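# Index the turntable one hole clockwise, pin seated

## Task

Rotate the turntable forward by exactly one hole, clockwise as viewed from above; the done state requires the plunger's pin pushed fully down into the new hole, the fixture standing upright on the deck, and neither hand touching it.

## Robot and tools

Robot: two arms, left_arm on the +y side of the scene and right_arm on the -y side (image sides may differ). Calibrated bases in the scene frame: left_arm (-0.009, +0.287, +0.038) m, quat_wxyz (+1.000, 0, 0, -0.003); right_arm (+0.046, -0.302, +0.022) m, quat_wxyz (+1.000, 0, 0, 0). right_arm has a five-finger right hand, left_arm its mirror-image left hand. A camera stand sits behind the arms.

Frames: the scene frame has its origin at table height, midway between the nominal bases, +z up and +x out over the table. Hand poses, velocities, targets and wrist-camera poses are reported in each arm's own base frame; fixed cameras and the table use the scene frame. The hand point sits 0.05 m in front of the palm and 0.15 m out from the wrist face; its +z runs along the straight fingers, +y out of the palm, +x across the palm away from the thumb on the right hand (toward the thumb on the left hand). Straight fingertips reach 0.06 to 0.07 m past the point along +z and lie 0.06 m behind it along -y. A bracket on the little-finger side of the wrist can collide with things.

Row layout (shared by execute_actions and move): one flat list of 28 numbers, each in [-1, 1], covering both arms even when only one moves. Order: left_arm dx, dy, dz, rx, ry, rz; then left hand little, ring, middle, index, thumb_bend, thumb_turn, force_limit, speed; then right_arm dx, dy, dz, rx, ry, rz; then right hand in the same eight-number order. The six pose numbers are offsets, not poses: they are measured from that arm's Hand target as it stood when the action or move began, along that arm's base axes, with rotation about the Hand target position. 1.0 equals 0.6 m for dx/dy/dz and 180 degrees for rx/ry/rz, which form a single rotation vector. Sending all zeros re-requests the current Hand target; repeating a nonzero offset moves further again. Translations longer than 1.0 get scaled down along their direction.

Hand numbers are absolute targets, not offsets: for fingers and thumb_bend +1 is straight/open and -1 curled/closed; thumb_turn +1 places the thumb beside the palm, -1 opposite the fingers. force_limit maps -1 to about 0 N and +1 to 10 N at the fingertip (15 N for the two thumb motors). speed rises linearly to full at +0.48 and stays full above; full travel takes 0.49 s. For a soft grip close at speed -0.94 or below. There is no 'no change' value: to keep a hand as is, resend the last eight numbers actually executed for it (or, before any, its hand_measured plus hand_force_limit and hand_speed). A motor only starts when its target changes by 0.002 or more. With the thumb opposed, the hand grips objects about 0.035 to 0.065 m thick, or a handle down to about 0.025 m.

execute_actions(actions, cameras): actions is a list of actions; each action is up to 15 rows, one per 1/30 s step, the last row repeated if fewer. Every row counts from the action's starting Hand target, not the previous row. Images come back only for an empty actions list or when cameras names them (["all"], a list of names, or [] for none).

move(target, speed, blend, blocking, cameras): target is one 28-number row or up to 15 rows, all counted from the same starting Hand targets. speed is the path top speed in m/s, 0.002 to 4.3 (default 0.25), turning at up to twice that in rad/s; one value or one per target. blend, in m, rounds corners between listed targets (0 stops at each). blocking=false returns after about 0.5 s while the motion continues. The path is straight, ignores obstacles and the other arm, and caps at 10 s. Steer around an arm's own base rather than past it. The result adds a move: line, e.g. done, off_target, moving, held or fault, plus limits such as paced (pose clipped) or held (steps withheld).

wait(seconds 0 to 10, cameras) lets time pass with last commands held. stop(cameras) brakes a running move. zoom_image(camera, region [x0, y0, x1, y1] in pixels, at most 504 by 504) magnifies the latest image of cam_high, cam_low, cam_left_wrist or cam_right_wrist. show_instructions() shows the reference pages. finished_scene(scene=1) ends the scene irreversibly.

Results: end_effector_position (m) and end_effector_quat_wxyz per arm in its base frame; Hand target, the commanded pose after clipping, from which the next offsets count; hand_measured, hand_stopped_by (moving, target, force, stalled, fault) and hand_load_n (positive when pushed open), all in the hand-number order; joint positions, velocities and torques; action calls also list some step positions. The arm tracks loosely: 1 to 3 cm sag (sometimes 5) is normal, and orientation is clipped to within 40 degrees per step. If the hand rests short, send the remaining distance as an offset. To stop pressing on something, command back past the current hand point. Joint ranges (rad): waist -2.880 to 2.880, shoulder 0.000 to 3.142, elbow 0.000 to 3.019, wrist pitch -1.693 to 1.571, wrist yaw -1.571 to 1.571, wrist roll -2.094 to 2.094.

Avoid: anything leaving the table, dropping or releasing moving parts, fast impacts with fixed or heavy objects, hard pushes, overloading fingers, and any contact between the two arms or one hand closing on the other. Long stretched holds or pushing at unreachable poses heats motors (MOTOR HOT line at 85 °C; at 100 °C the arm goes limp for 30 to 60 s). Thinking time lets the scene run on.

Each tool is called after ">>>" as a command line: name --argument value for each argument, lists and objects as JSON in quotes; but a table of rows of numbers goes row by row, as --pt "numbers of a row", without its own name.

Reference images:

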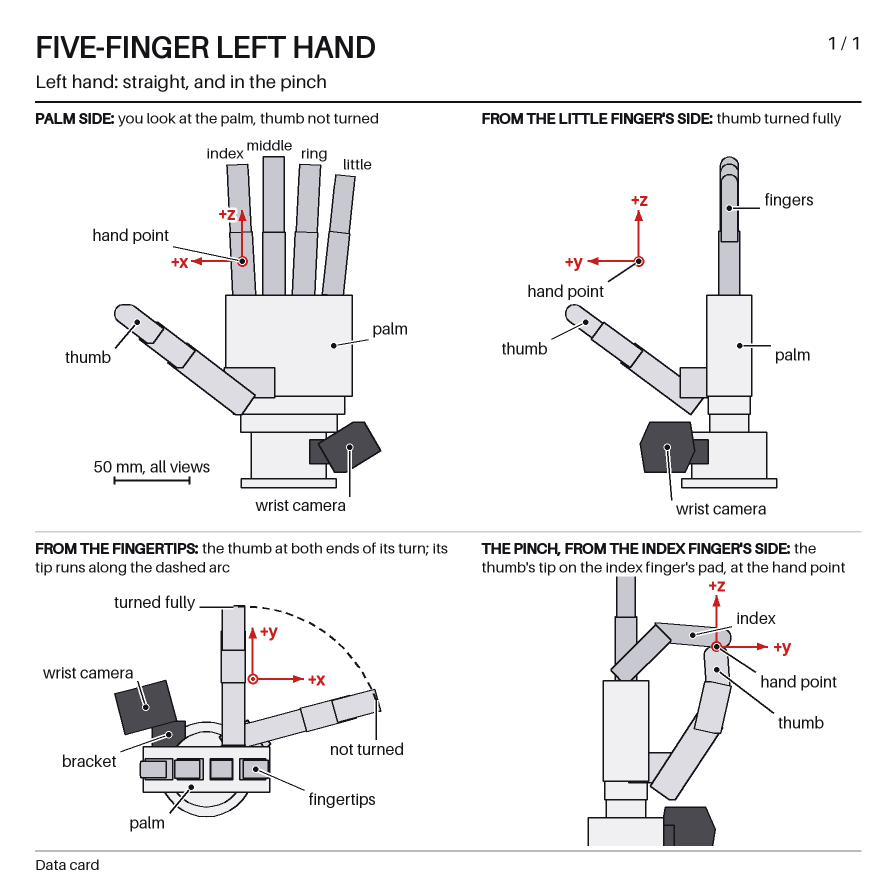

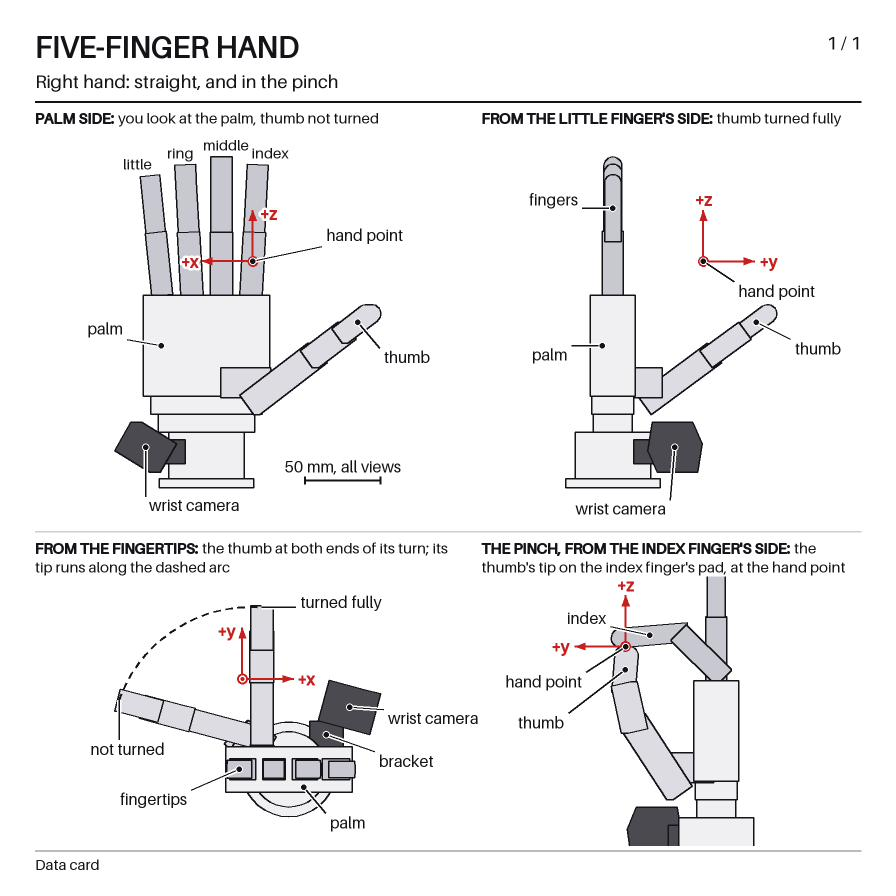

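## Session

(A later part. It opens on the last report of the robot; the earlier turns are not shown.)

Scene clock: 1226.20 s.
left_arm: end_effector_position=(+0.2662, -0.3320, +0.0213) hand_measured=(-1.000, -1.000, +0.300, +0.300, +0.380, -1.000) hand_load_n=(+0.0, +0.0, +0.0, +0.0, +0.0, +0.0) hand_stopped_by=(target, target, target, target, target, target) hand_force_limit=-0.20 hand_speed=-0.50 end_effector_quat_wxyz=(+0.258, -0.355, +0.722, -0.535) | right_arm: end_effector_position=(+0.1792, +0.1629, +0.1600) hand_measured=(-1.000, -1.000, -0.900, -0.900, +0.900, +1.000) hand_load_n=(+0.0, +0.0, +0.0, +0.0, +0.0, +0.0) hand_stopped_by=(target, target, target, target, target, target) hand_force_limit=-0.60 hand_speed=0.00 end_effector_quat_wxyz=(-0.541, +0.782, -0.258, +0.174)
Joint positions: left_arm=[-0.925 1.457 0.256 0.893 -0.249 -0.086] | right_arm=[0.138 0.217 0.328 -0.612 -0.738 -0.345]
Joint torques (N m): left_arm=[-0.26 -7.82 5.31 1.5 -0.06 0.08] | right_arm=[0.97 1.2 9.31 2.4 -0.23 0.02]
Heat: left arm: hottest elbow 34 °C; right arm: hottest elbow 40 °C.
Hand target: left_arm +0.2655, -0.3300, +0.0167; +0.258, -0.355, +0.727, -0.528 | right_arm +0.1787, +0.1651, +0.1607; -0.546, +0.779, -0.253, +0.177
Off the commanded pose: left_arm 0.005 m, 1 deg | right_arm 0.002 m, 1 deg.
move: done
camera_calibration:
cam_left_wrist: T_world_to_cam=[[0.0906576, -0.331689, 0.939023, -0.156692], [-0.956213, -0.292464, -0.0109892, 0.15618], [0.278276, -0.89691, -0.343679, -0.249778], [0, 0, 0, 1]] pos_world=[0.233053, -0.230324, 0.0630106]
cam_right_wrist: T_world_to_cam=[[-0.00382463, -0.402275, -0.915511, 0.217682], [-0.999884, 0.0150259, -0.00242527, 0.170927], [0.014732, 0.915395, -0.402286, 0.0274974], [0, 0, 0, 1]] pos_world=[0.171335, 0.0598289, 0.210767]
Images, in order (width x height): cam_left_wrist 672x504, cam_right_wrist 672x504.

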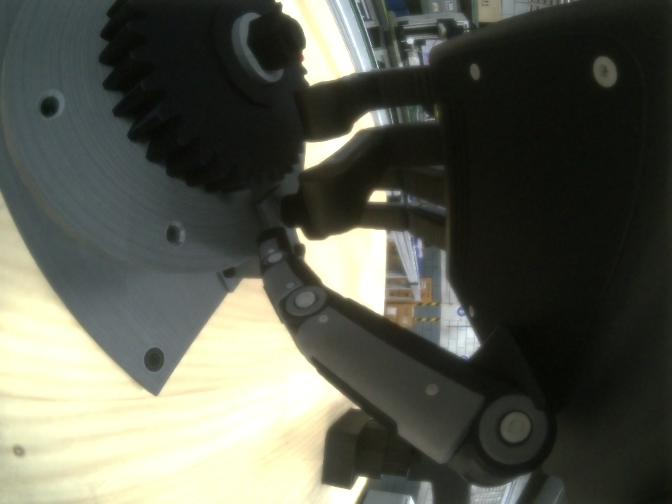

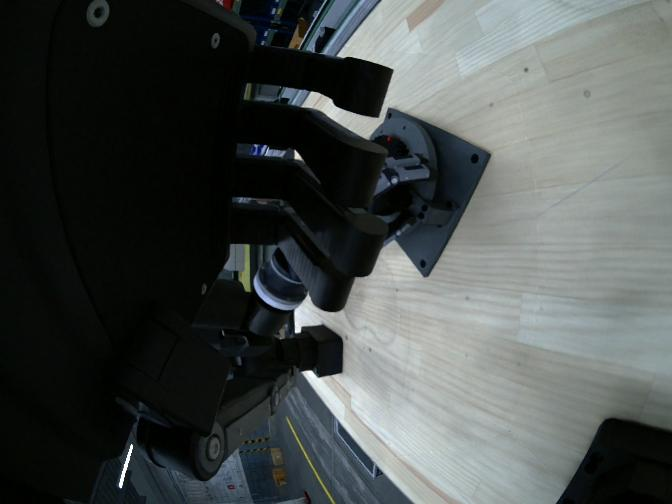

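>>> move --target '[0, 0, 0.002, 0,0,0, -1,-1,-0.35,-0.35,-0.1,-1,0.3,-0.8, 0,0,0,0,0,0, -1,-1,-0.9,-0.9,0.9,1,-0.6,0]' --cameras '["cam_left_wrist","cam_right_wrist"]'

>>> zoom_image --camera "cam_right_wrist" --region '[370, 160, 460, 250]'

>>> zoom_image --camera "cam_left_wrist" --region '[200, 130, 380, 310]'

Scene clock: 1271.07 s.
left_arm: end_effector_position=(+0.2632, -0.3313, +0.0179) hand_measured=(-1.000, -1.000, -0.048, -0.142, +0.160, -1.000) hand_load_n=(+0.0, +0.0, +6.5, +6.0, +10.0, +5.5) hand_stopped_by=(target, target, force, force, force, target) hand_force_limit=0.30 hand_speed=-0.80 end_effector_quat_wxyz=(+0.253, -0.356, +0.726, -0.532) | right_arm: end_effector_position=(+0.1792, +0.1629, +0.1600) hand_measured=(-1.000, -1.000, -0.900, -0.900, +0.900, +1.000) hand_load_n=(+0.0, +0.0, +0.0, +0.0, +0.0, -0.5) hand_stopped_by=(target, target, target, target, target, target) hand_force_limit=-0.60 hand_speed=0.00 end_effector_quat_wxyz=(-0.541, +0.782, -0.258, +0.174)
Joint positions: left_arm=[-0.925 1.457 0.254 0.882 -0.24 -0.091] | right_arm=[0.138 0.217 0.328 -0.612 -0.738 -0.345]
Joint torques (N m): left_arm=[0.67 -8.18 5.68 1.87 -0.37 0.12] | right_arm=[0.73 1.08 9.31 2.37 -0.21 0.01]
Heat: left arm: hottest elbow 34 °C; right arm: hottest elbow 40 °C.
Hand target: left_arm +0.2655, -0.3299, +0.0178; +0.258, -0.354, +0.727, -0.528 | right_arm +0.1787, +0.1651, +0.1607; -0.546, +0.779, -0.253, +0.177
Off the commanded pose: left_arm 0.003 m, 1 deg | right_arm 0.002 m, 1 deg.
move: done
camera_calibration:
cam_left_wrist: T_world_to_cam=[[0.100996, -0.33764, 0.935841, -0.157605], [-0.958153, -0.286258, 0.000125755, 0.155913], [0.267849, -0.896691, -0.352422, -0.246504], [0, 0, 0, 1]] pos_world=[0.231332, -0.22962, 0.0606]
cam_right_wrist: T_world_to_cam=[[-0.00382463, -0.402275, -0.915511, 0.217682], [-0.999884, 0.0150259, -0.00242527, 0.170927], [0.014732, 0.915395, -0.402286, 0.0274974], [0, 0, 0, 1]] pos_world=[0.171335, 0.0598289, 0.210767]
Images, in order (width x height): cam_left_wrist 672x504, cam_right_wrist 672x504.

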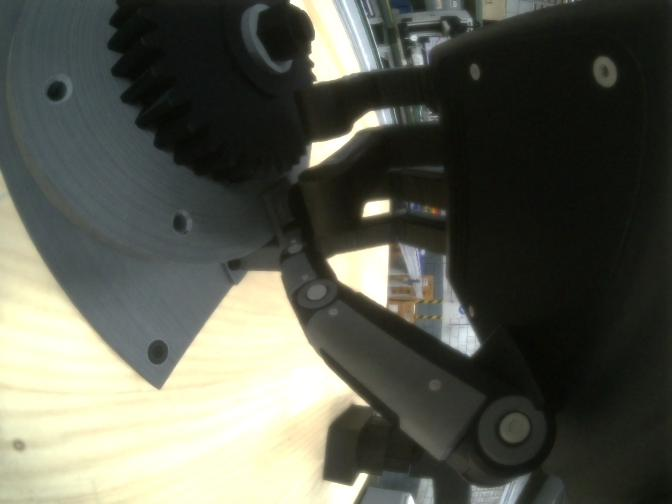

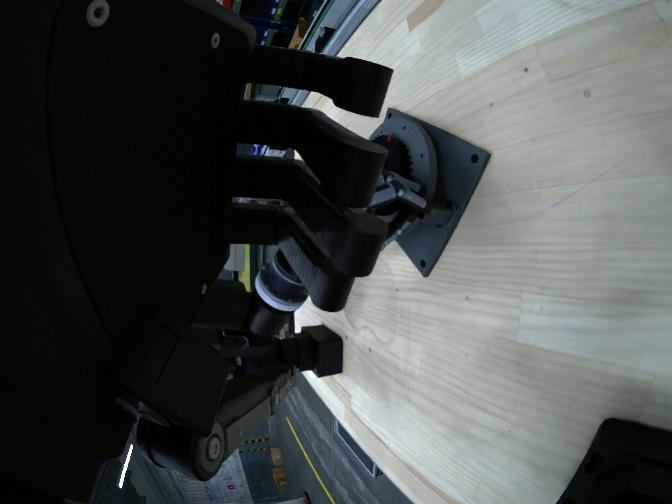

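Scaled by 5.600 from the camera's 672x504 image, which has a finer 960x720 frame.

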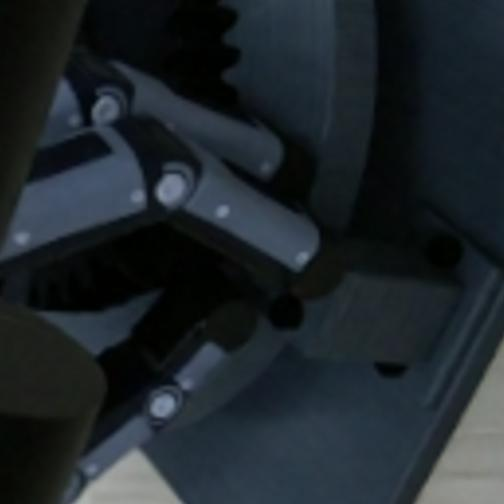

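Scaled by 2.800 from the camera's 672x504 image, which has a finer 960x720 frame.

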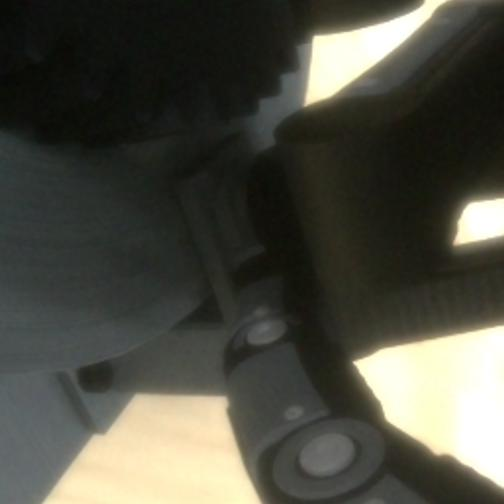

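>>> move --pt "0 0 0 0 0 0 -1 -1 0.35 0.35 0.4 -1 0.3 -0.4 0 0 0 0 0 0 -1 -1 -0.9 -0.9 0.9 1 -0.6 0" --pt "0.0075 0.0045 0.025 0 0 0 -1 -1 0.35 0.35 0.4 -1 0.3 -0.4 0 0 0 0 0 0 -1 -1 -0.9 -0.9 0.9 1 -0.6 0" --speed 0.05 --cameras '["cam_left_wrist","cam_right_wrist"]'

>>> zoom_image --camera "cam_right_wrist" --region '[370, 160, 460, 250]'

>>> zoom_image --camera "cam_left_wrist" --region '[200, 130, 380, 310]'

Scene clock: 1300.30 s.
left_arm: end_effector_position=(+0.2637, -0.3260, +0.0287) hand_measured=(-1.000, -1.000, +0.350, +0.350, +0.400, -1.000) hand_load_n=(+0.0, +0.0, +0.0, +0.0, +0.0, +0.0) hand_stopped_by=(target, target, target, target, target, target) hand_force_limit=0.30 hand_speed=-0.40 end_effector_quat_wxyz=(+0.253, -0.355, +0.729, -0.528) | right_arm: end_effector_position=(+0.1792, +0.1629, +0.1600) hand_measured=(-1.000, -1.000, -0.900, -0.900, +0.900, +1.000) hand_load_n=(+0.0, +0.0, +0.0, +0.0, +0.0, -0.5) hand_stopped_by=(target, target, target, target, target, target) hand_force_limit=-0.60 hand_speed=0.00 end_effector_quat_wxyz=(-0.541, +0.782, -0.258, +0.174)
Joint positions: left_arm=[-0.912 1.378 0.254 0.797 -0.23 -0.083] | right_arm=[0.138 0.217 0.328 -0.612 -0.738 -0.345]
Joint torques (N m): left_arm=[0.26 -8.35 7.15 1.57 -0.04 0.1] | right_arm=[0.85 1.2 9.24 2.44 -0.24 0.01]
Heat: left arm: hottest elbow 33 °C; right arm: hottest elbow 40 °C.
Hand target: left_arm +0.2699, -0.3274, +0.0329; +0.258, -0.354, +0.727, -0.528 | right_arm +0.1787, +0.1651, +0.1607; -0.546, +0.779, -0.253, +0.177
Off the commanded pose: left_arm 0.008 m, 1 deg | right_arm 0.002 m, 1 deg.
move: done
camera_calibration:
cam_left_wrist: T_world_to_cam=[[0.102751, -0.346033, 0.932579, -0.169089], [-0.958155, -0.286248, -0.000642993, 0.157853], [0.267172, -0.893489, -0.360966, -0.236583], [0, 0, 0, 1]] pos_world=[0.23183, -0.224709, 0.0723919]
cam_right_wrist: T_world_to_cam=[[-0.00382463, -0.402275, -0.915511, 0.217682], [-0.999884, 0.0150259, -0.00242527, 0.170927], [0.014732, 0.915395, -0.402286, 0.0274974], [0, 0, 0, 1]] pos_world=[0.171335, 0.0598289, 0.210767]
Images, in order (width x height): cam_left_wrist 672x504, cam_right_wrist 672x504.

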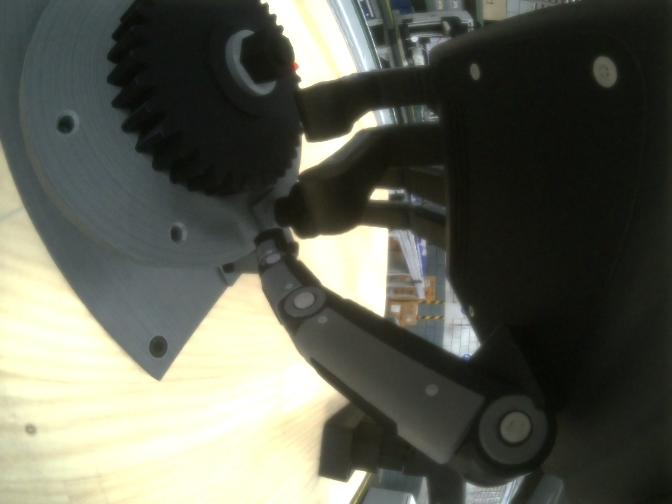

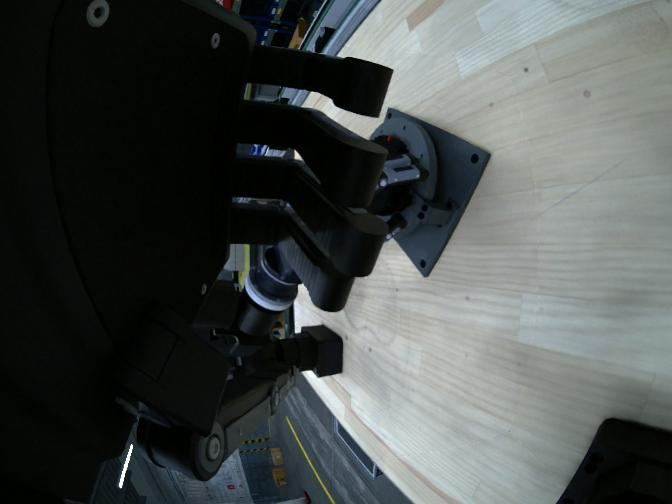

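Scaled by 5.600 from the camera's 672x504 image, which has a finer 960x720 frame.

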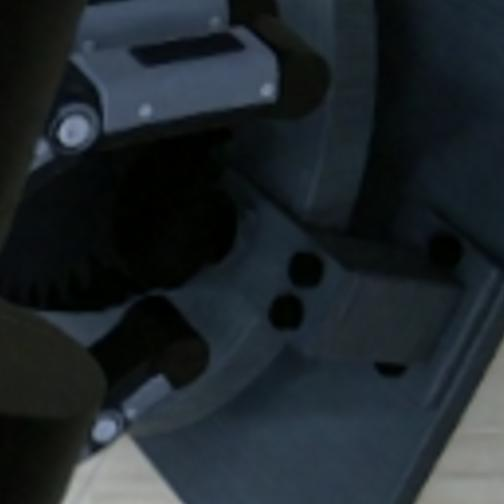

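Scaled by 2.800 from the camera's 672x504 image, which has a finer 960x720 frame.

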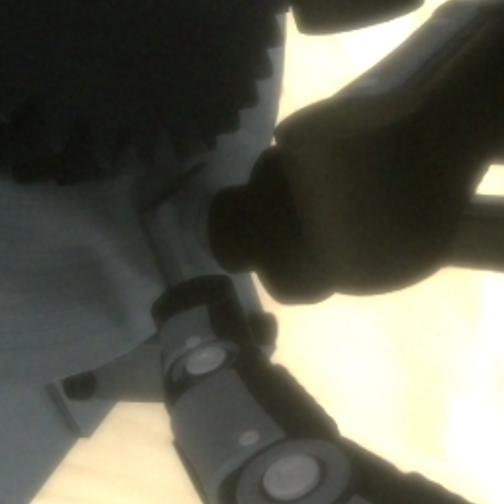

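>>> move --target '[0.012, -0.003, 0, 0,0,0, -1,-1,0.35,0.35,0.4,-1,0.3,-0.4, 0,0,0,0,0,0, -1,-1,-0.9,-0.9,0.9,1,-0.6,0]' --speed 0.05 --cameras '["cam_left_wrist","cam_right_wrist"]'

>>> zoom_image --camera "cam_right_wrist" --region '[370, 160, 460, 250]'

Scene clock: 1318.77 s.
left_arm: end_effector_position=(+0.2671, -0.3231, +0.0285) hand_measured=(-1.000, -1.000, +0.350, +0.350, +0.400, -1.000) hand_load_n=(+0.5, +0.0, +0.0, -0.5, +0.0, +0.0) hand_stopped_by=(target, target, target, target, target, target) hand_force_limit=0.30 hand_speed=-0.40 end_effector_quat_wxyz=(+0.253, -0.355, +0.729, -0.528) | right_arm: end_effector_position=(+0.1792, +0.1629, +0.1600) hand_measured=(-1.000, -1.000, -0.900, -0.900, +0.900, +1.000) hand_load_n=(+0.5, +0.0, +0.0, +0.0, +0.0, -0.5) hand_stopped_by=(target, target, target, target, target, target) hand_force_limit=-0.60 hand_speed=0.00 end_effector_quat_wxyz=(-0.541, +0.782, -0.258, +0.174)
Joint positions: left_arm=[-0.894 1.378 0.254 0.797 -0.213 -0.078] | right_arm=[0.138 0.217 0.328 -0.612 -0.738 -0.345]
Joint torques (N m): left_arm=[0.15 -7 8.49 1.83 -0.07 0.11] | right_arm=[0.91 1.32 9.24 2.37 -0.22 0]
Heat: left arm: hottest elbow 34 °C; right arm: hottest elbow 40 °C.
Hand target: left_arm +0.2771, -0.3292, +0.0330; +0.258, -0.354, +0.727, -0.528 | right_arm +0.1787, +0.1651, +0.1607; -0.546, +0.779, -0.253, +0.177
Off the commanded pose: left_arm 0.012 m, 1 deg | right_arm 0.002 m, 1 deg.
move: off_target (left_arm)
camera_calibration:
cam_left_wrist: T_world_to_cam=[[0.103746, -0.346693, 0.932224, -0.168729], [-0.958069, -0.286536, 0.0000599807, 0.161777], [0.267095, -0.893141, -0.361883, -0.234863], [0, 0, 0, 1]] pos_world=[0.235229, -0.221908, 0.0722909]
cam_right_wrist: T_world_to_cam=[[-0.00382463, -0.402275, -0.915511, 0.217682], [-0.999884, 0.0150259, -0.00242527, 0.170927], [0.014732, 0.915395, -0.402286, 0.0274974], [0, 0, 0, 1]] pos_world=[0.171335, 0.0598289, 0.210767]
Images, in order (width x height): cam_left_wrist 672x504, cam_right_wrist 672x504.

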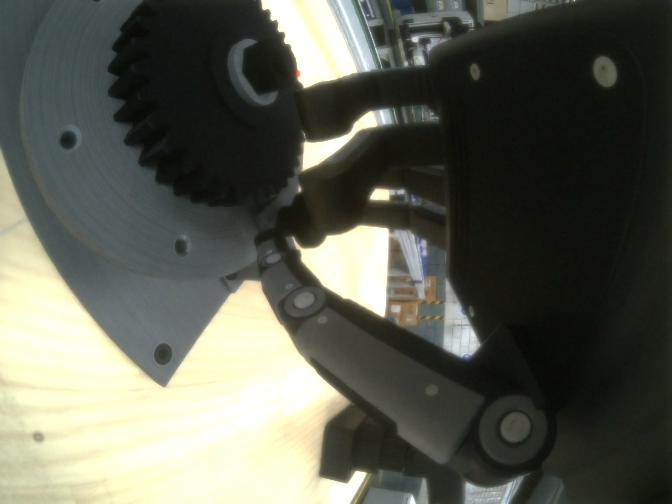

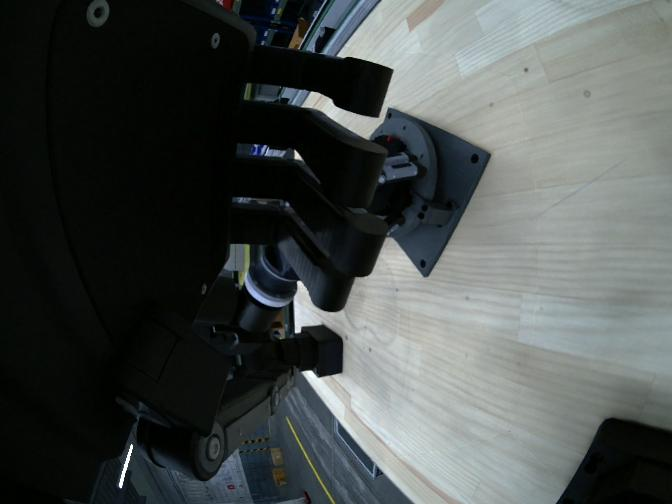

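Scaled by 5.600 from the camera's 672x504 image, which has a finer 960x720 frame.

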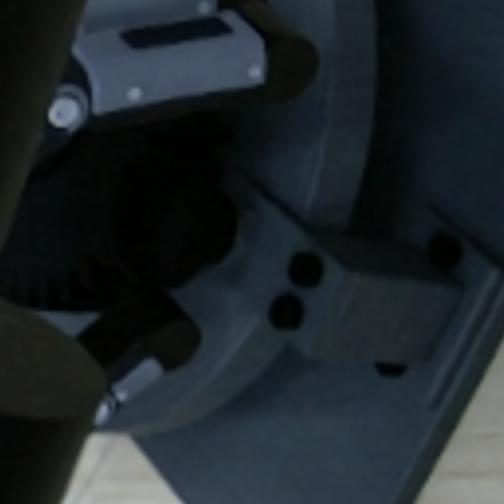

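>>> zoom_image --camera "cam_left_wrist" --region '[230, 160, 350, 280]'

Scaled by 4.200 from the camera's 672x504 image, which has a finer 960x720 frame.

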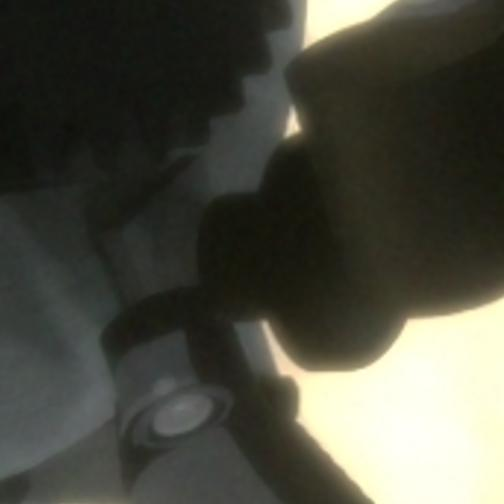

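>>> move --target '[-0.013, 0.0037, -0.0167, 0,0,0, -1,-1,0.35,0.35,0.4,-1,0.3,-0.4, 0,0,0,0,0,0, -1,-1,-0.9,-0.9,0.9,1,-0.6,0]' --speed 0.05 --cameras '["cam_left_wrist","cam_right_wrist"]'

>>> zoom_image --camera "cam_left_wrist" --region '[230, 160, 350, 280]'

Scene clock: 1351.73 s.
left_arm: end_effector_position=(+0.2694, -0.3218, +0.0218) hand_measured=(-1.000, -1.000, +0.350, +0.350, +0.400, -1.000) hand_load_n=(+0.0, +0.0, +0.0, +0.0, +0.0, +0.0) hand_stopped_by=(target, target, target, target, target, target) hand_force_limit=0.30 hand_speed=-0.40 end_effector_quat_wxyz=(+0.258, -0.359, +0.729, -0.523) | right_arm: end_effector_position=(+0.1792, +0.1629, +0.1600) hand_measured=(-1.000, -1.000, -0.900, -0.900, +0.900, +1.000) hand_load_n=(+0.0, +0.0, +0.0, +0.0, +0.0, -0.5) hand_stopped_by=(target, target, target, target, target, target) hand_force_limit=-0.60 hand_speed=0.00 end_effector_quat_wxyz=(-0.541, +0.782, -0.258, +0.174)
Joint positions: left_arm=[-0.894 1.412 0.254 0.825 -0.226 -0.077] | right_arm=[0.138 0.217 0.328 -0.612 -0.738 -0.345]
Joint torques (N m): left_arm=[-1.26 -5.83 6.04 2.86 -0.17 0.08] | right_arm=[0.91 1.32 9.25 2.36 -0.21 0.01]
Heat: left arm: hottest elbow 35 °C; right arm: hottest elbow 40 °C.
Hand target: left_arm +0.2694, -0.3269, +0.0229; +0.258, -0.354, +0.727, -0.528 | right_arm +0.1787, +0.1651, +0.1607; -0.546, +0.779, -0.253, +0.177
Off the commanded pose: left_arm 0.005 m, 1 deg | right_arm 0.002 m, 1 deg.
move: done
camera_calibration:
cam_left_wrist: T_world_to_cam=[[0.10789, -0.352048, 0.929743, -0.165033], [-0.954519, -0.298143, -0.00212682, 0.159753], [0.277945, -0.887227, -0.368204, -0.237621], [0, 0, 0, 1]] pos_world=[0.236339, -0.221294, 0.0662852]
cam_right_wrist: T_world_to_cam=[[-0.00382463, -0.402275, -0.915511, 0.217682], [-0.999884, 0.0150259, -0.00242527, 0.170927], [0.014732, 0.915395, -0.402286, 0.0274974], [0, 0, 0, 1]] pos_world=[0.171335, 0.0598289, 0.210767]
Images, in order (width x height): cam_left_wrist 672x504, cam_right_wrist 672x504.

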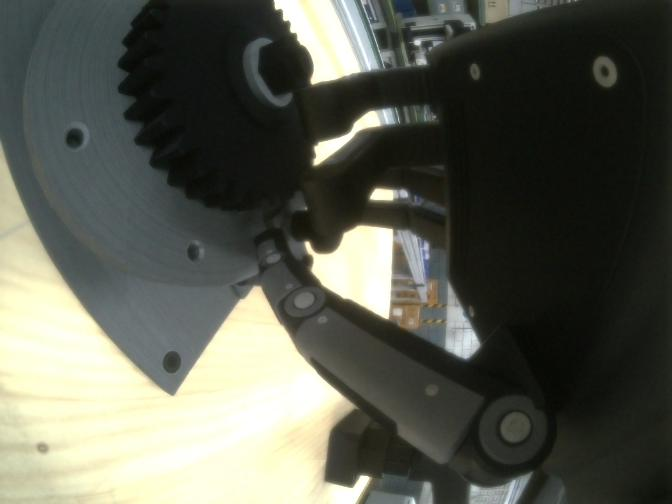

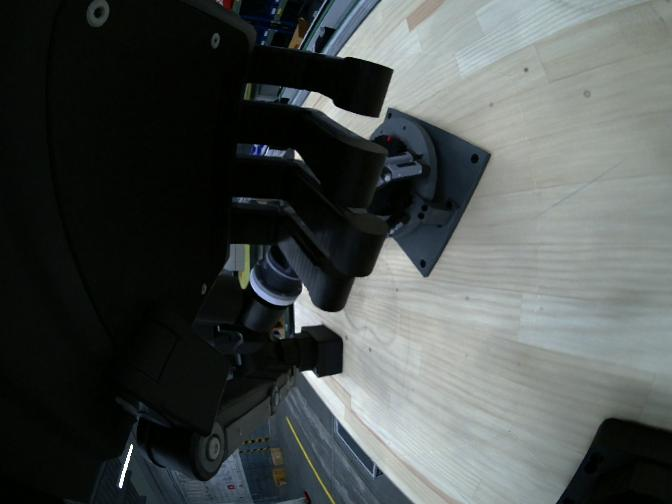

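Scaled by 4.200 from the camera's 672x504 image, which has a finer 960x720 frame.

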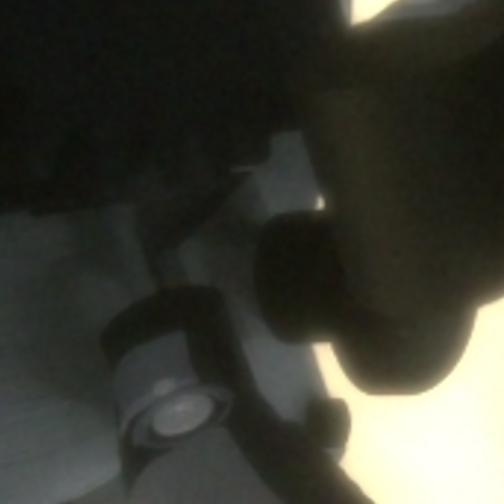

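>>> move --target '[0.0035, -0.0035, 0.0118, 0,0,0, -1,-1,0.35,0.35,0.4,-1,0.3,-0.4, 0,0,0,0,0,0, -1,-1,-0.9,-0.9,0.9,1,-0.6,0]' --speed 0.05 --cameras '["cam_left_wrist","cam_right_wrist"]'

>>> zoom_image --camera "cam_left_wrist" --region '[230, 160, 350, 280]'

>>> zoom_image --camera "cam_right_wrist" --region '[370, 160, 460, 250]'

Scene clock: 1366.43 s.
left_arm: end_effector_position=(+0.2692, -0.3217, +0.0241) hand_measured=(-1.000, -1.000, +0.350, +0.350, +0.400, -1.000) hand_load_n=(+0.0, +0.0, +0.0, +0.0, +0.0, +0.0) hand_stopped_by=(target, target, target, target, target, target) hand_force_limit=0.30 hand_speed=-0.40 end_effector_quat_wxyz=(+0.258, -0.359, +0.728, -0.524) | right_arm: end_effector_position=(+0.1792, +0.1629, +0.1600) hand_measured=(-1.000, -1.000, -0.900, -0.900, +0.900, +1.000) hand_load_n=(+0.0, +0.0, +0.0, +0.0, +0.0, +0.0) hand_stopped_by=(target, target, target, target, target, target) hand_force_limit=-0.60 hand_speed=0.00 end_effector_quat_wxyz=(-0.541, +0.782, -0.258, +0.174)
Joint positions: left_arm=[-0.894 1.4 0.254 0.815 -0.226 -0.077] | right_arm=[0.138 0.217 0.328 -0.612 -0.738 -0.345]
Joint torques (N m): left_arm=[-0.79 -7.94 7.19 1.77 -0.11 0.04] | right_arm=[0.85 1.32 9.29 2.39 -0.22 0.01]
Heat: left arm: hottest elbow 34 °C; right arm: hottest elbow 40 °C.
Hand target: left_arm +0.2715, -0.3290, +0.0301; +0.258, -0.354, +0.727, -0.528 | right_arm +0.1787, +0.1651, +0.1607; -0.546, +0.779, -0.253, +0.177
Off the commanded pose: left_arm 0.010 m, 1 deg | right_arm 0.002 m, 1 deg.
move: done
camera_calibration:
cam_left_wrist: T_world_to_cam=[[0.107024, -0.350875, 0.930286, -0.166562], [-0.954497, -0.298209, -0.00266527, 0.159645], [0.278354, -0.88767, -0.366825, -0.236868], [0, 0, 0, 1]] pos_world=[0.23614, -0.221096, 0.0684866]
cam_right_wrist: T_world_to_cam=[[-0.00382463, -0.402275, -0.915511, 0.217682], [-0.999884, 0.0150259, -0.00242527, 0.170927], [0.014732, 0.915395, -0.402286, 0.0274974], [0, 0, 0, 1]] pos_world=[0.171335, 0.0598289, 0.210767]
Images, in order (width x height): cam_left_wrist 672x504, cam_right_wrist 672x504.

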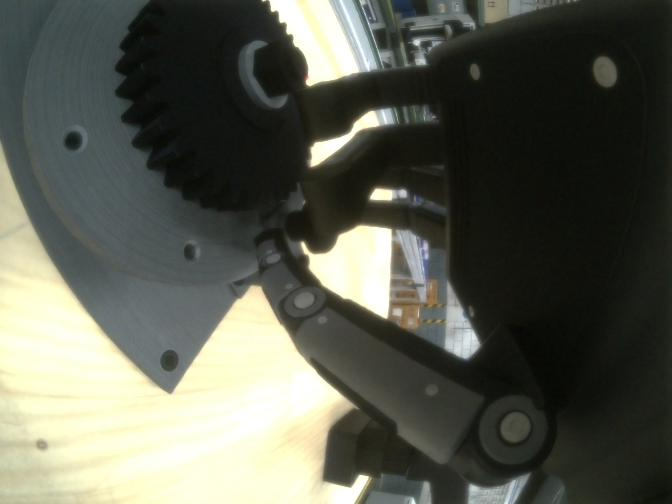

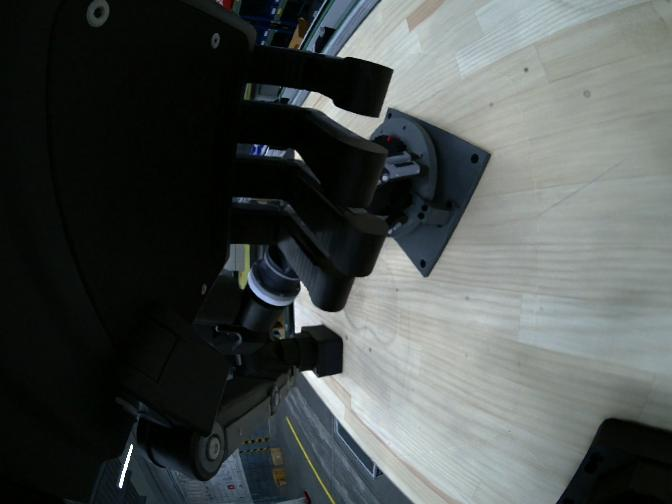

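Scaled by 4.200 from the camera's 672x504 image, which has a finer 960x720 frame.

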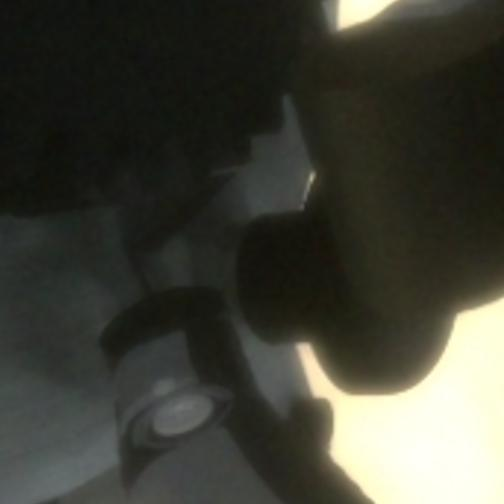

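Scaled by 5.600 from the camera's 672x504 image, which has a finer 960x720 frame.

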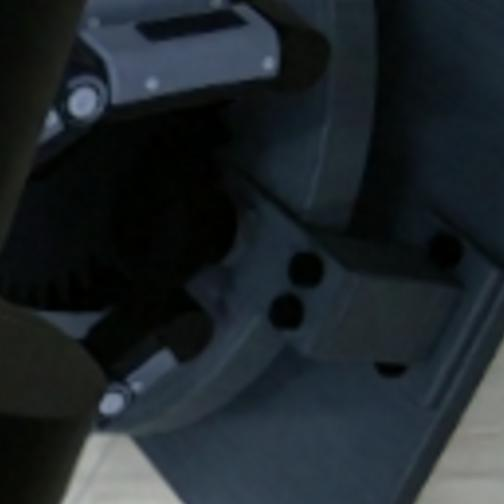

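>>> move --target '[-0.004, -0.010, 0.002, 0,0,0, -1,-1,0.35,0.35,0.35,-1,0.3,-0.4, 0,0,0,0,0,0, -1,-1,-0.9,-0.9,0.9,1,-0.6,0]' --speed 0.05 --cameras '[]'

Scene clock: 1372.53 s.
left_arm: end_effector_position=(+0.2647, -0.3233, +0.0218) hand_measured=(-1.000, -1.000, +0.350, +0.350, +0.350, -1.000) hand_load_n=(+0.0, +0.5, +0.0, +0.0, +0.0, +0.0) hand_stopped_by=(target, target, target, target, target, target) hand_force_limit=0.30 hand_speed=-0.40 end_effector_quat_wxyz=(+0.259, -0.357, +0.732, -0.520) | right_arm: end_effector_position=(+0.1792, +0.1629, +0.1600) hand_measured=(-1.000, -1.000, -0.900, -0.900, +0.900, +1.000) hand_load_n=(+0.0, +0.5, +0.0, +0.0, +0.0, +0.0) hand_stopped_by=(target, target, target, target, target, target) hand_force_limit=-0.60 hand_speed=0.00 end_effector_quat_wxyz=(-0.541, +0.782, -0.258, +0.174)
Joint positions: left_arm=[-0.914 1.4 0.254 0.804 -0.245 -0.077] | right_arm=[0.138 0.217 0.328 -0.612 -0.738 -0.345]
Joint torques (N m): left_arm=[-0.73 -8.7 7.94 1.42 -0.18 0.04] | right_arm=[0.79 1.08 9.25 2.41 -0.21 0.02]
Heat: left arm: hottest elbow 34 °C; right arm: hottest elbow 40 °C.
Hand target: left_arm +0.2691, -0.3351, +0.0313; +0.258, -0.354, +0.727, -0.528 | right_arm +0.1787, +0.1651, +0.1607; -0.546, +0.779, -0.253, +0.177
Off the commanded pose: left_arm 0.016 m, 1 deg | right_arm 0.002 m, 1 deg.
move: off_target (left_arm)
No camera images: "cameras" was empty.

>>> move --target '[0.005, 0.0, 0.008, 0,0,0, -1,-1,0.3,0.3,0.3,-1,0.3,-0.4, 0,0,0,0,0,0, -1,-1,-0.9,-0.9,0.9,1,-0.6,0]' --speed 0.05 --cameras '["cam_left_wrist","cam_right_wrist"]'

>>> zoom_image --camera "cam_left_wrist" --region '[230, 160, 350, 280]'

>>> zoom_image --camera "cam_right_wrist" --region '[370, 160, 460, 250]'

Scene clock: 1377.93 s.
left_arm: end_effector_position=(+0.2629, -0.3223, +0.0231) hand_measured=(-1.000, -1.000, +0.300, +0.300, +0.300, -1.000) hand_load_n=(+0.0, +0.0, +0.0, +0.0, +0.0, +0.0) hand_stopped_by=(target, target, target, target, target, target) hand_force_limit=0.30 hand_speed=-0.40 end_effector_quat_wxyz=(+0.257, -0.356, +0.735, -0.517) | right_arm: end_effector_position=(+0.1792, +0.1629, +0.1600) hand_measured=(-1.000, -1.000, -0.900, -0.900, +0.900, +1.000) hand_load_n=(+0.0, +0.0, +0.0, +0.0, +0.0, +0.0) hand_stopped_by=(target, target, target, target, target, target) hand_force_limit=-0.60 hand_speed=0.00 end_effector_quat_wxyz=(-0.541, +0.782, -0.258, +0.174)
Joint positions: left_arm=[-0.914 1.38 0.254 0.776 -0.241 -0.077] | right_arm=[0.138 0.217 0.328 -0.612 -0.738 -0.345]
Joint torques (N m): left_arm=[-0.38 -7.47 8.88 1.58 -0.01 0.07] | right_arm=[0.79 1.2 9.26 2.37 -0.21 0.01]
Heat: left arm: hottest elbow 34 °C; right arm: hottest elbow 40 °C.
Hand target: left_arm +0.2721, -0.3350, +0.0359; +0.258, -0.354, +0.727, -0.528 | right_arm +0.1787, +0.1651, +0.1607; -0.546, +0.779, -0.253, +0.177
Off the commanded pose: left_arm 0.020 m, 2 deg | right_arm 0.002 m, 1 deg.
move: off_target (left_arm)
camera_calibration:
cam_left_wrist: T_world_to_cam=[[0.111752, -0.367778, 0.923174, -0.171665], [-0.956244, -0.292569, -0.000800113, 0.155655], [0.270386, -0.882691, -0.384381, -0.231884], [0, 0, 0, 1]] pos_world=[0.230726, -0.222277, 0.0694696]
cam_right_wrist: T_world_to_cam=[[-0.00382463, -0.402275, -0.915511, 0.217682], [-0.999884, 0.0150259, -0.00242527, 0.170927], [0.014732, 0.915395, -0.402286, 0.0274974], [0, 0, 0, 1]] pos_world=[0.171335, 0.0598289, 0.210767]
Images, in order (width x height): cam_left_wrist 672x504, cam_right_wrist 672x504.

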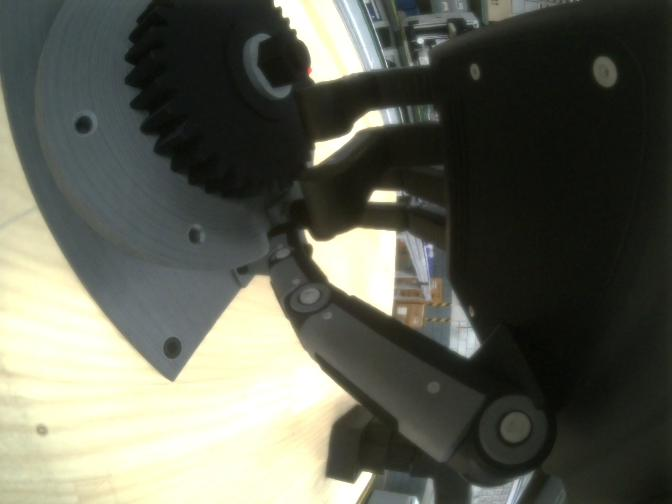

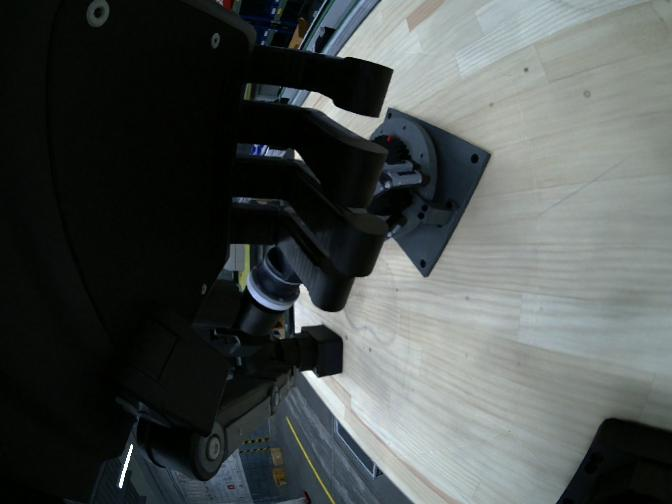

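Scaled by 4.200 from the camera's 672x504 image, which has a finer 960x720 frame.

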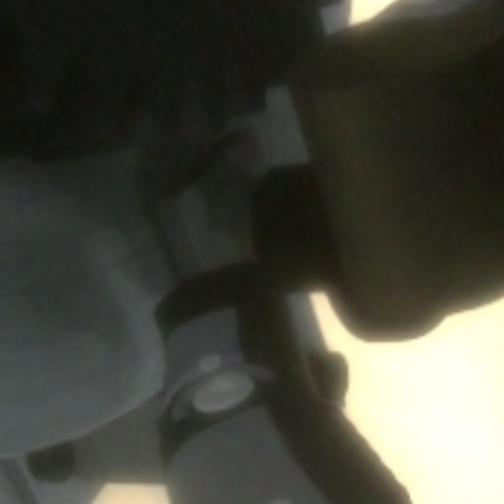

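Scaled by 5.600 from the camera's 672x504 image, which has a finer 960x720 frame.

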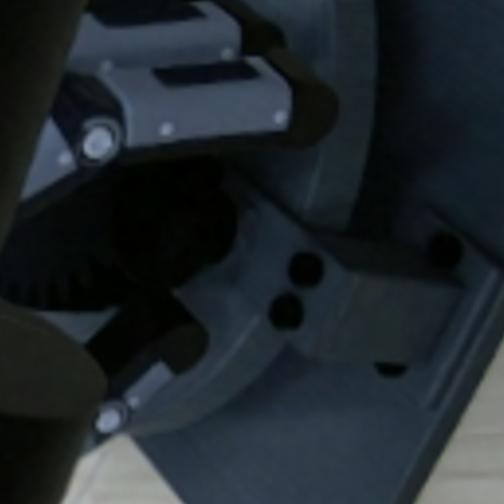

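>>> move --target '[0.014, -0.006, 0.0, 0,0,0, -1,-1,0.25,0.25,0.3,-1,0.3,-0.4, 0,0,0,0,0,0, -1,-1,-0.9,-0.9,0.9,1,-0.6,0]' --speed 0.05 --cameras '["cam_right_wrist"]'

>>> zoom_image --camera "cam_right_wrist" --region '[370, 160, 460, 250]'

Scene clock: 1385.33 s.
left_arm: end_effector_position=(+0.2656, -0.3271, +0.0261) hand_measured=(-1.000, -1.000, +0.250, +0.250, +0.300, -1.000) hand_load_n=(+0.0, +0.0, +0.0, +0.0, +1.0, +0.5) hand_stopped_by=(target, target, target, target, target, target) hand_force_limit=0.30 hand_speed=-0.40 end_effector_quat_wxyz=(+0.253, -0.354, +0.734, -0.521) | right_arm: end_effector_position=(+0.1792, +0.1629, +0.1600) hand_measured=(-1.000, -1.000, -0.900, -0.900, +0.900, +1.000) hand_load_n=(+0.0, +0.0, +0.0, +0.0, +0.0, -0.5) hand_stopped_by=(target, target, target, target, target, target) hand_force_limit=-0.60 hand_speed=0.00 end_effector_quat_wxyz=(-0.541, +0.782, -0.258, +0.174)
Joint positions: left_arm=[-0.909 1.382 0.266 0.772 -0.225 -0.077] | right_arm=[0.138 0.217 0.328 -0.612 -0.738 -0.345]
Joint torques (N m): left_arm=[-0.03 -7.24 9.47 1.66 -0.05 0.1] | right_arm=[0.85 1.32 9.28 2.35 -0.21 0]
Heat: left arm: hottest elbow 35 °C; right arm: hottest elbow 40 °C.
Hand target: left_arm +0.2804, -0.3387, +0.0360; +0.258, -0.354, +0.727, -0.528 | right_arm +0.1787, +0.1651, +0.1607; -0.546, +0.779, -0.253, +0.177
Off the commanded pose: left_arm 0.021 m, 1 deg | right_arm 0.002 m, 1 deg.
move: off_target (left_arm)
camera_calibration:
cam_right_wrist: T_world_to_cam=[[-0.00382463, -0.402275, -0.915511, 0.217682], [-0.999884, 0.0150259, -0.00242527, 0.170927], [0.014732, 0.915395, -0.402286, 0.0274974], [0, 0, 0, 1]] pos_world=[0.171335, 0.0598289, 0.210767]
Images, in order (width x height): cam_right_wrist 672x504.

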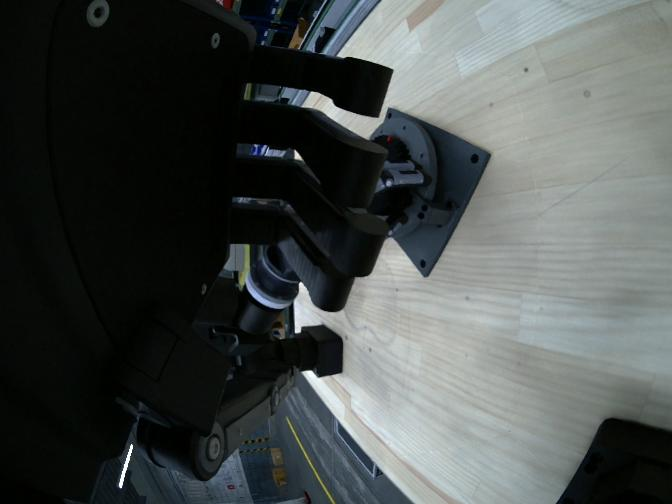

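Scaled by 5.600 from the camera's 672x504 image, which has a finer 960x720 frame.

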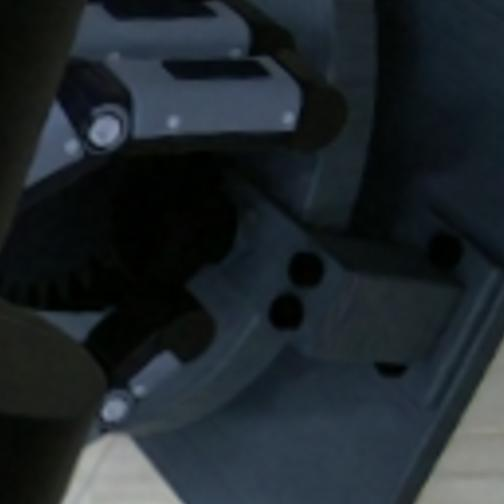

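>>> move --target '[0, 0, 0.0, 0,0,0, -1,-1,-0.35,-0.35,-0.1,-1,0.3,-0.8, 0,0,0,0,0,0, -1,-1,-0.9,-0.9,0.9,1,-0.6,0]' --cameras '["cam_left_wrist","cam_right_wrist","cam_low"]'

>>> zoom_image --camera "cam_right_wrist" --region '[370, 160, 460, 250]'

>>> zoom_image --camera "cam_left_wrist" --region '[230, 160, 350, 280]'

>>> zoom_image --camera "cam_low" --region '[370, 260, 410, 300]'

Scene clock: 1391.97 s.
left_arm: end_effector_position=(+0.2644, -0.3262, +0.0209) hand_measured=(-1.000, -1.000, +0.014, -0.284, +0.184, -1.000) hand_load_n=(+0.0, +0.0, +9.0, +6.5, +9.0, +0.0) hand_stopped_by=(target, target, force, force, force, target) hand_force_limit=0.30 hand_speed=-0.80 end_effector_quat_wxyz=(+0.250, -0.354, +0.739, -0.515) | right_arm: end_effector_position=(+0.1792, +0.1629, +0.1600) hand_measured=(-1.000, -1.000, -0.900, -0.900, +0.900, +1.000) hand_load_n=(+0.0, +0.0, +0.5, +0.0, +0.0, +0.0) hand_stopped_by=(target, target, target, target, target, target) hand_force_limit=-0.60 hand_speed=0.00 end_effector_quat_wxyz=(-0.541, +0.782, -0.258, +0.174)
Joint positions: left_arm=[-0.908 1.392 0.268 0.764 -0.221 -0.077] | right_arm=[0.138 0.217 0.328 -0.612 -0.738 -0.345]
Joint torques (N m): left_arm=[0.73 -6.95 9.32 2.09 -0.22 0.1] | right_arm=[0.97 1.26 9.26 2.43 -0.21 0.01]
Heat: left arm: hottest elbow 35 °C; right arm: hottest elbow 40 °C.
Hand target: left_arm +0.2805, -0.3386, +0.0359; +0.258, -0.354, +0.727, -0.528 | right_arm +0.1787, +0.1651, +0.1607; -0.546, +0.779, -0.253, +0.177
Off the commanded pose: left_arm 0.025 m, 2 deg | right_arm 0.002 m, 1 deg.
move: off_target (left_arm)
camera_calibration:
cam_left_wrist: T_world_to_cam=[[0.118083, -0.372679, 0.920417, -0.174439], [-0.959781, -0.28059, 0.00952229, 0.160508], [0.254711, -0.884523, -0.390823, -0.233012], [0, 0, 0, 1]] pos_world=[0.234002, -0.226077, 0.0679618]
cam_right_wrist: T_world_to_cam=[[-0.00382463, -0.402275, -0.915511, 0.217682], [-0.999884, 0.0150259, -0.00242527, 0.170927], [0.014732, 0.915395, -0.402286, 0.0274974], [0, 0, 0, 1]] pos_world=[0.171335, 0.0598289, 0.210767]
Images, in order (width x height): cam_low 672x504, cam_left_wrist 672x504, cam_right_wrist 672x504.

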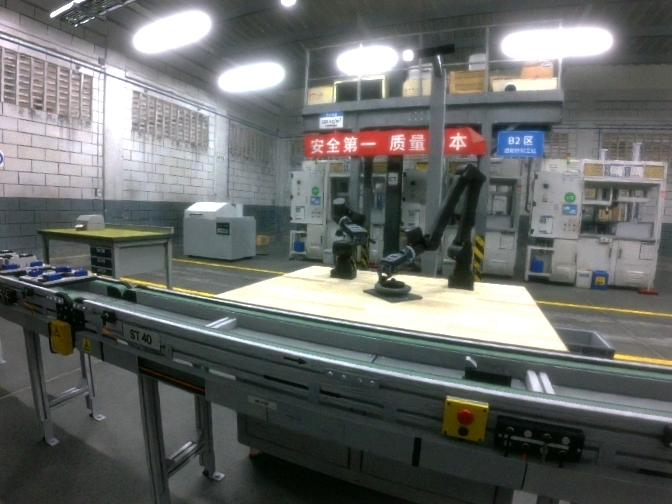

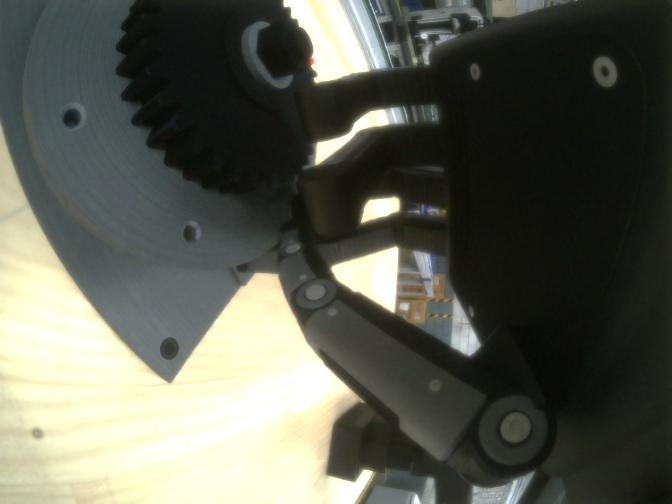

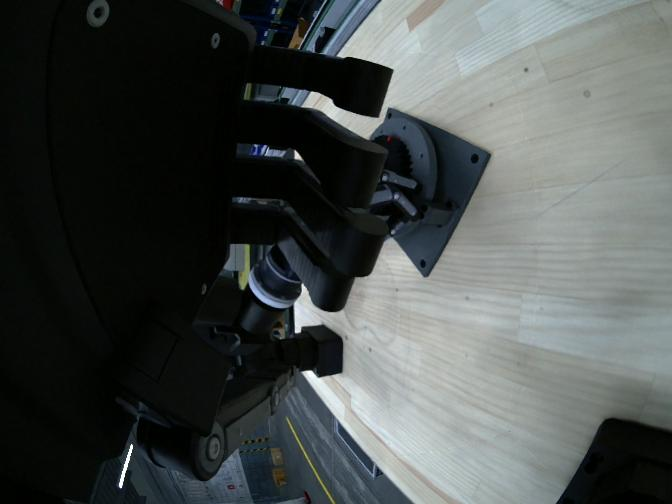

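Scaled by 5.600 from the camera's 672x504 image, which has a finer 960x720 frame.

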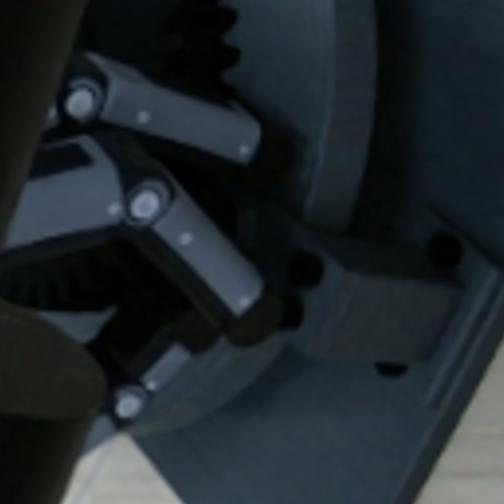

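Scaled by 4.200 from the camera's 672x504 image, which has a finer 960x720 frame.

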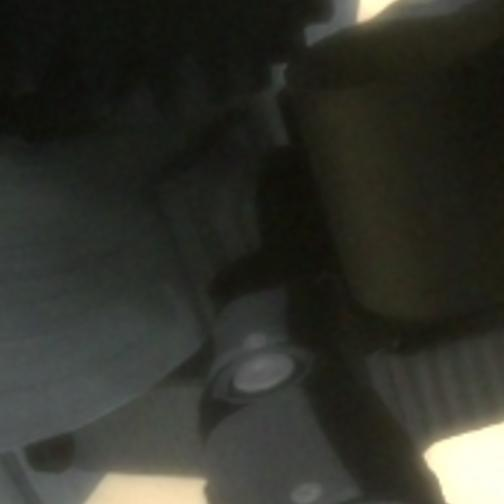

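Scaled by 12.600.

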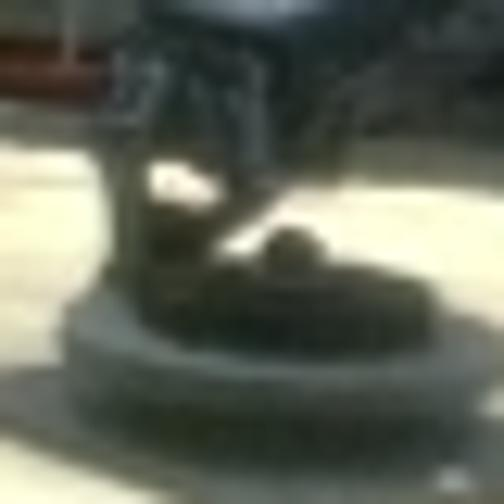

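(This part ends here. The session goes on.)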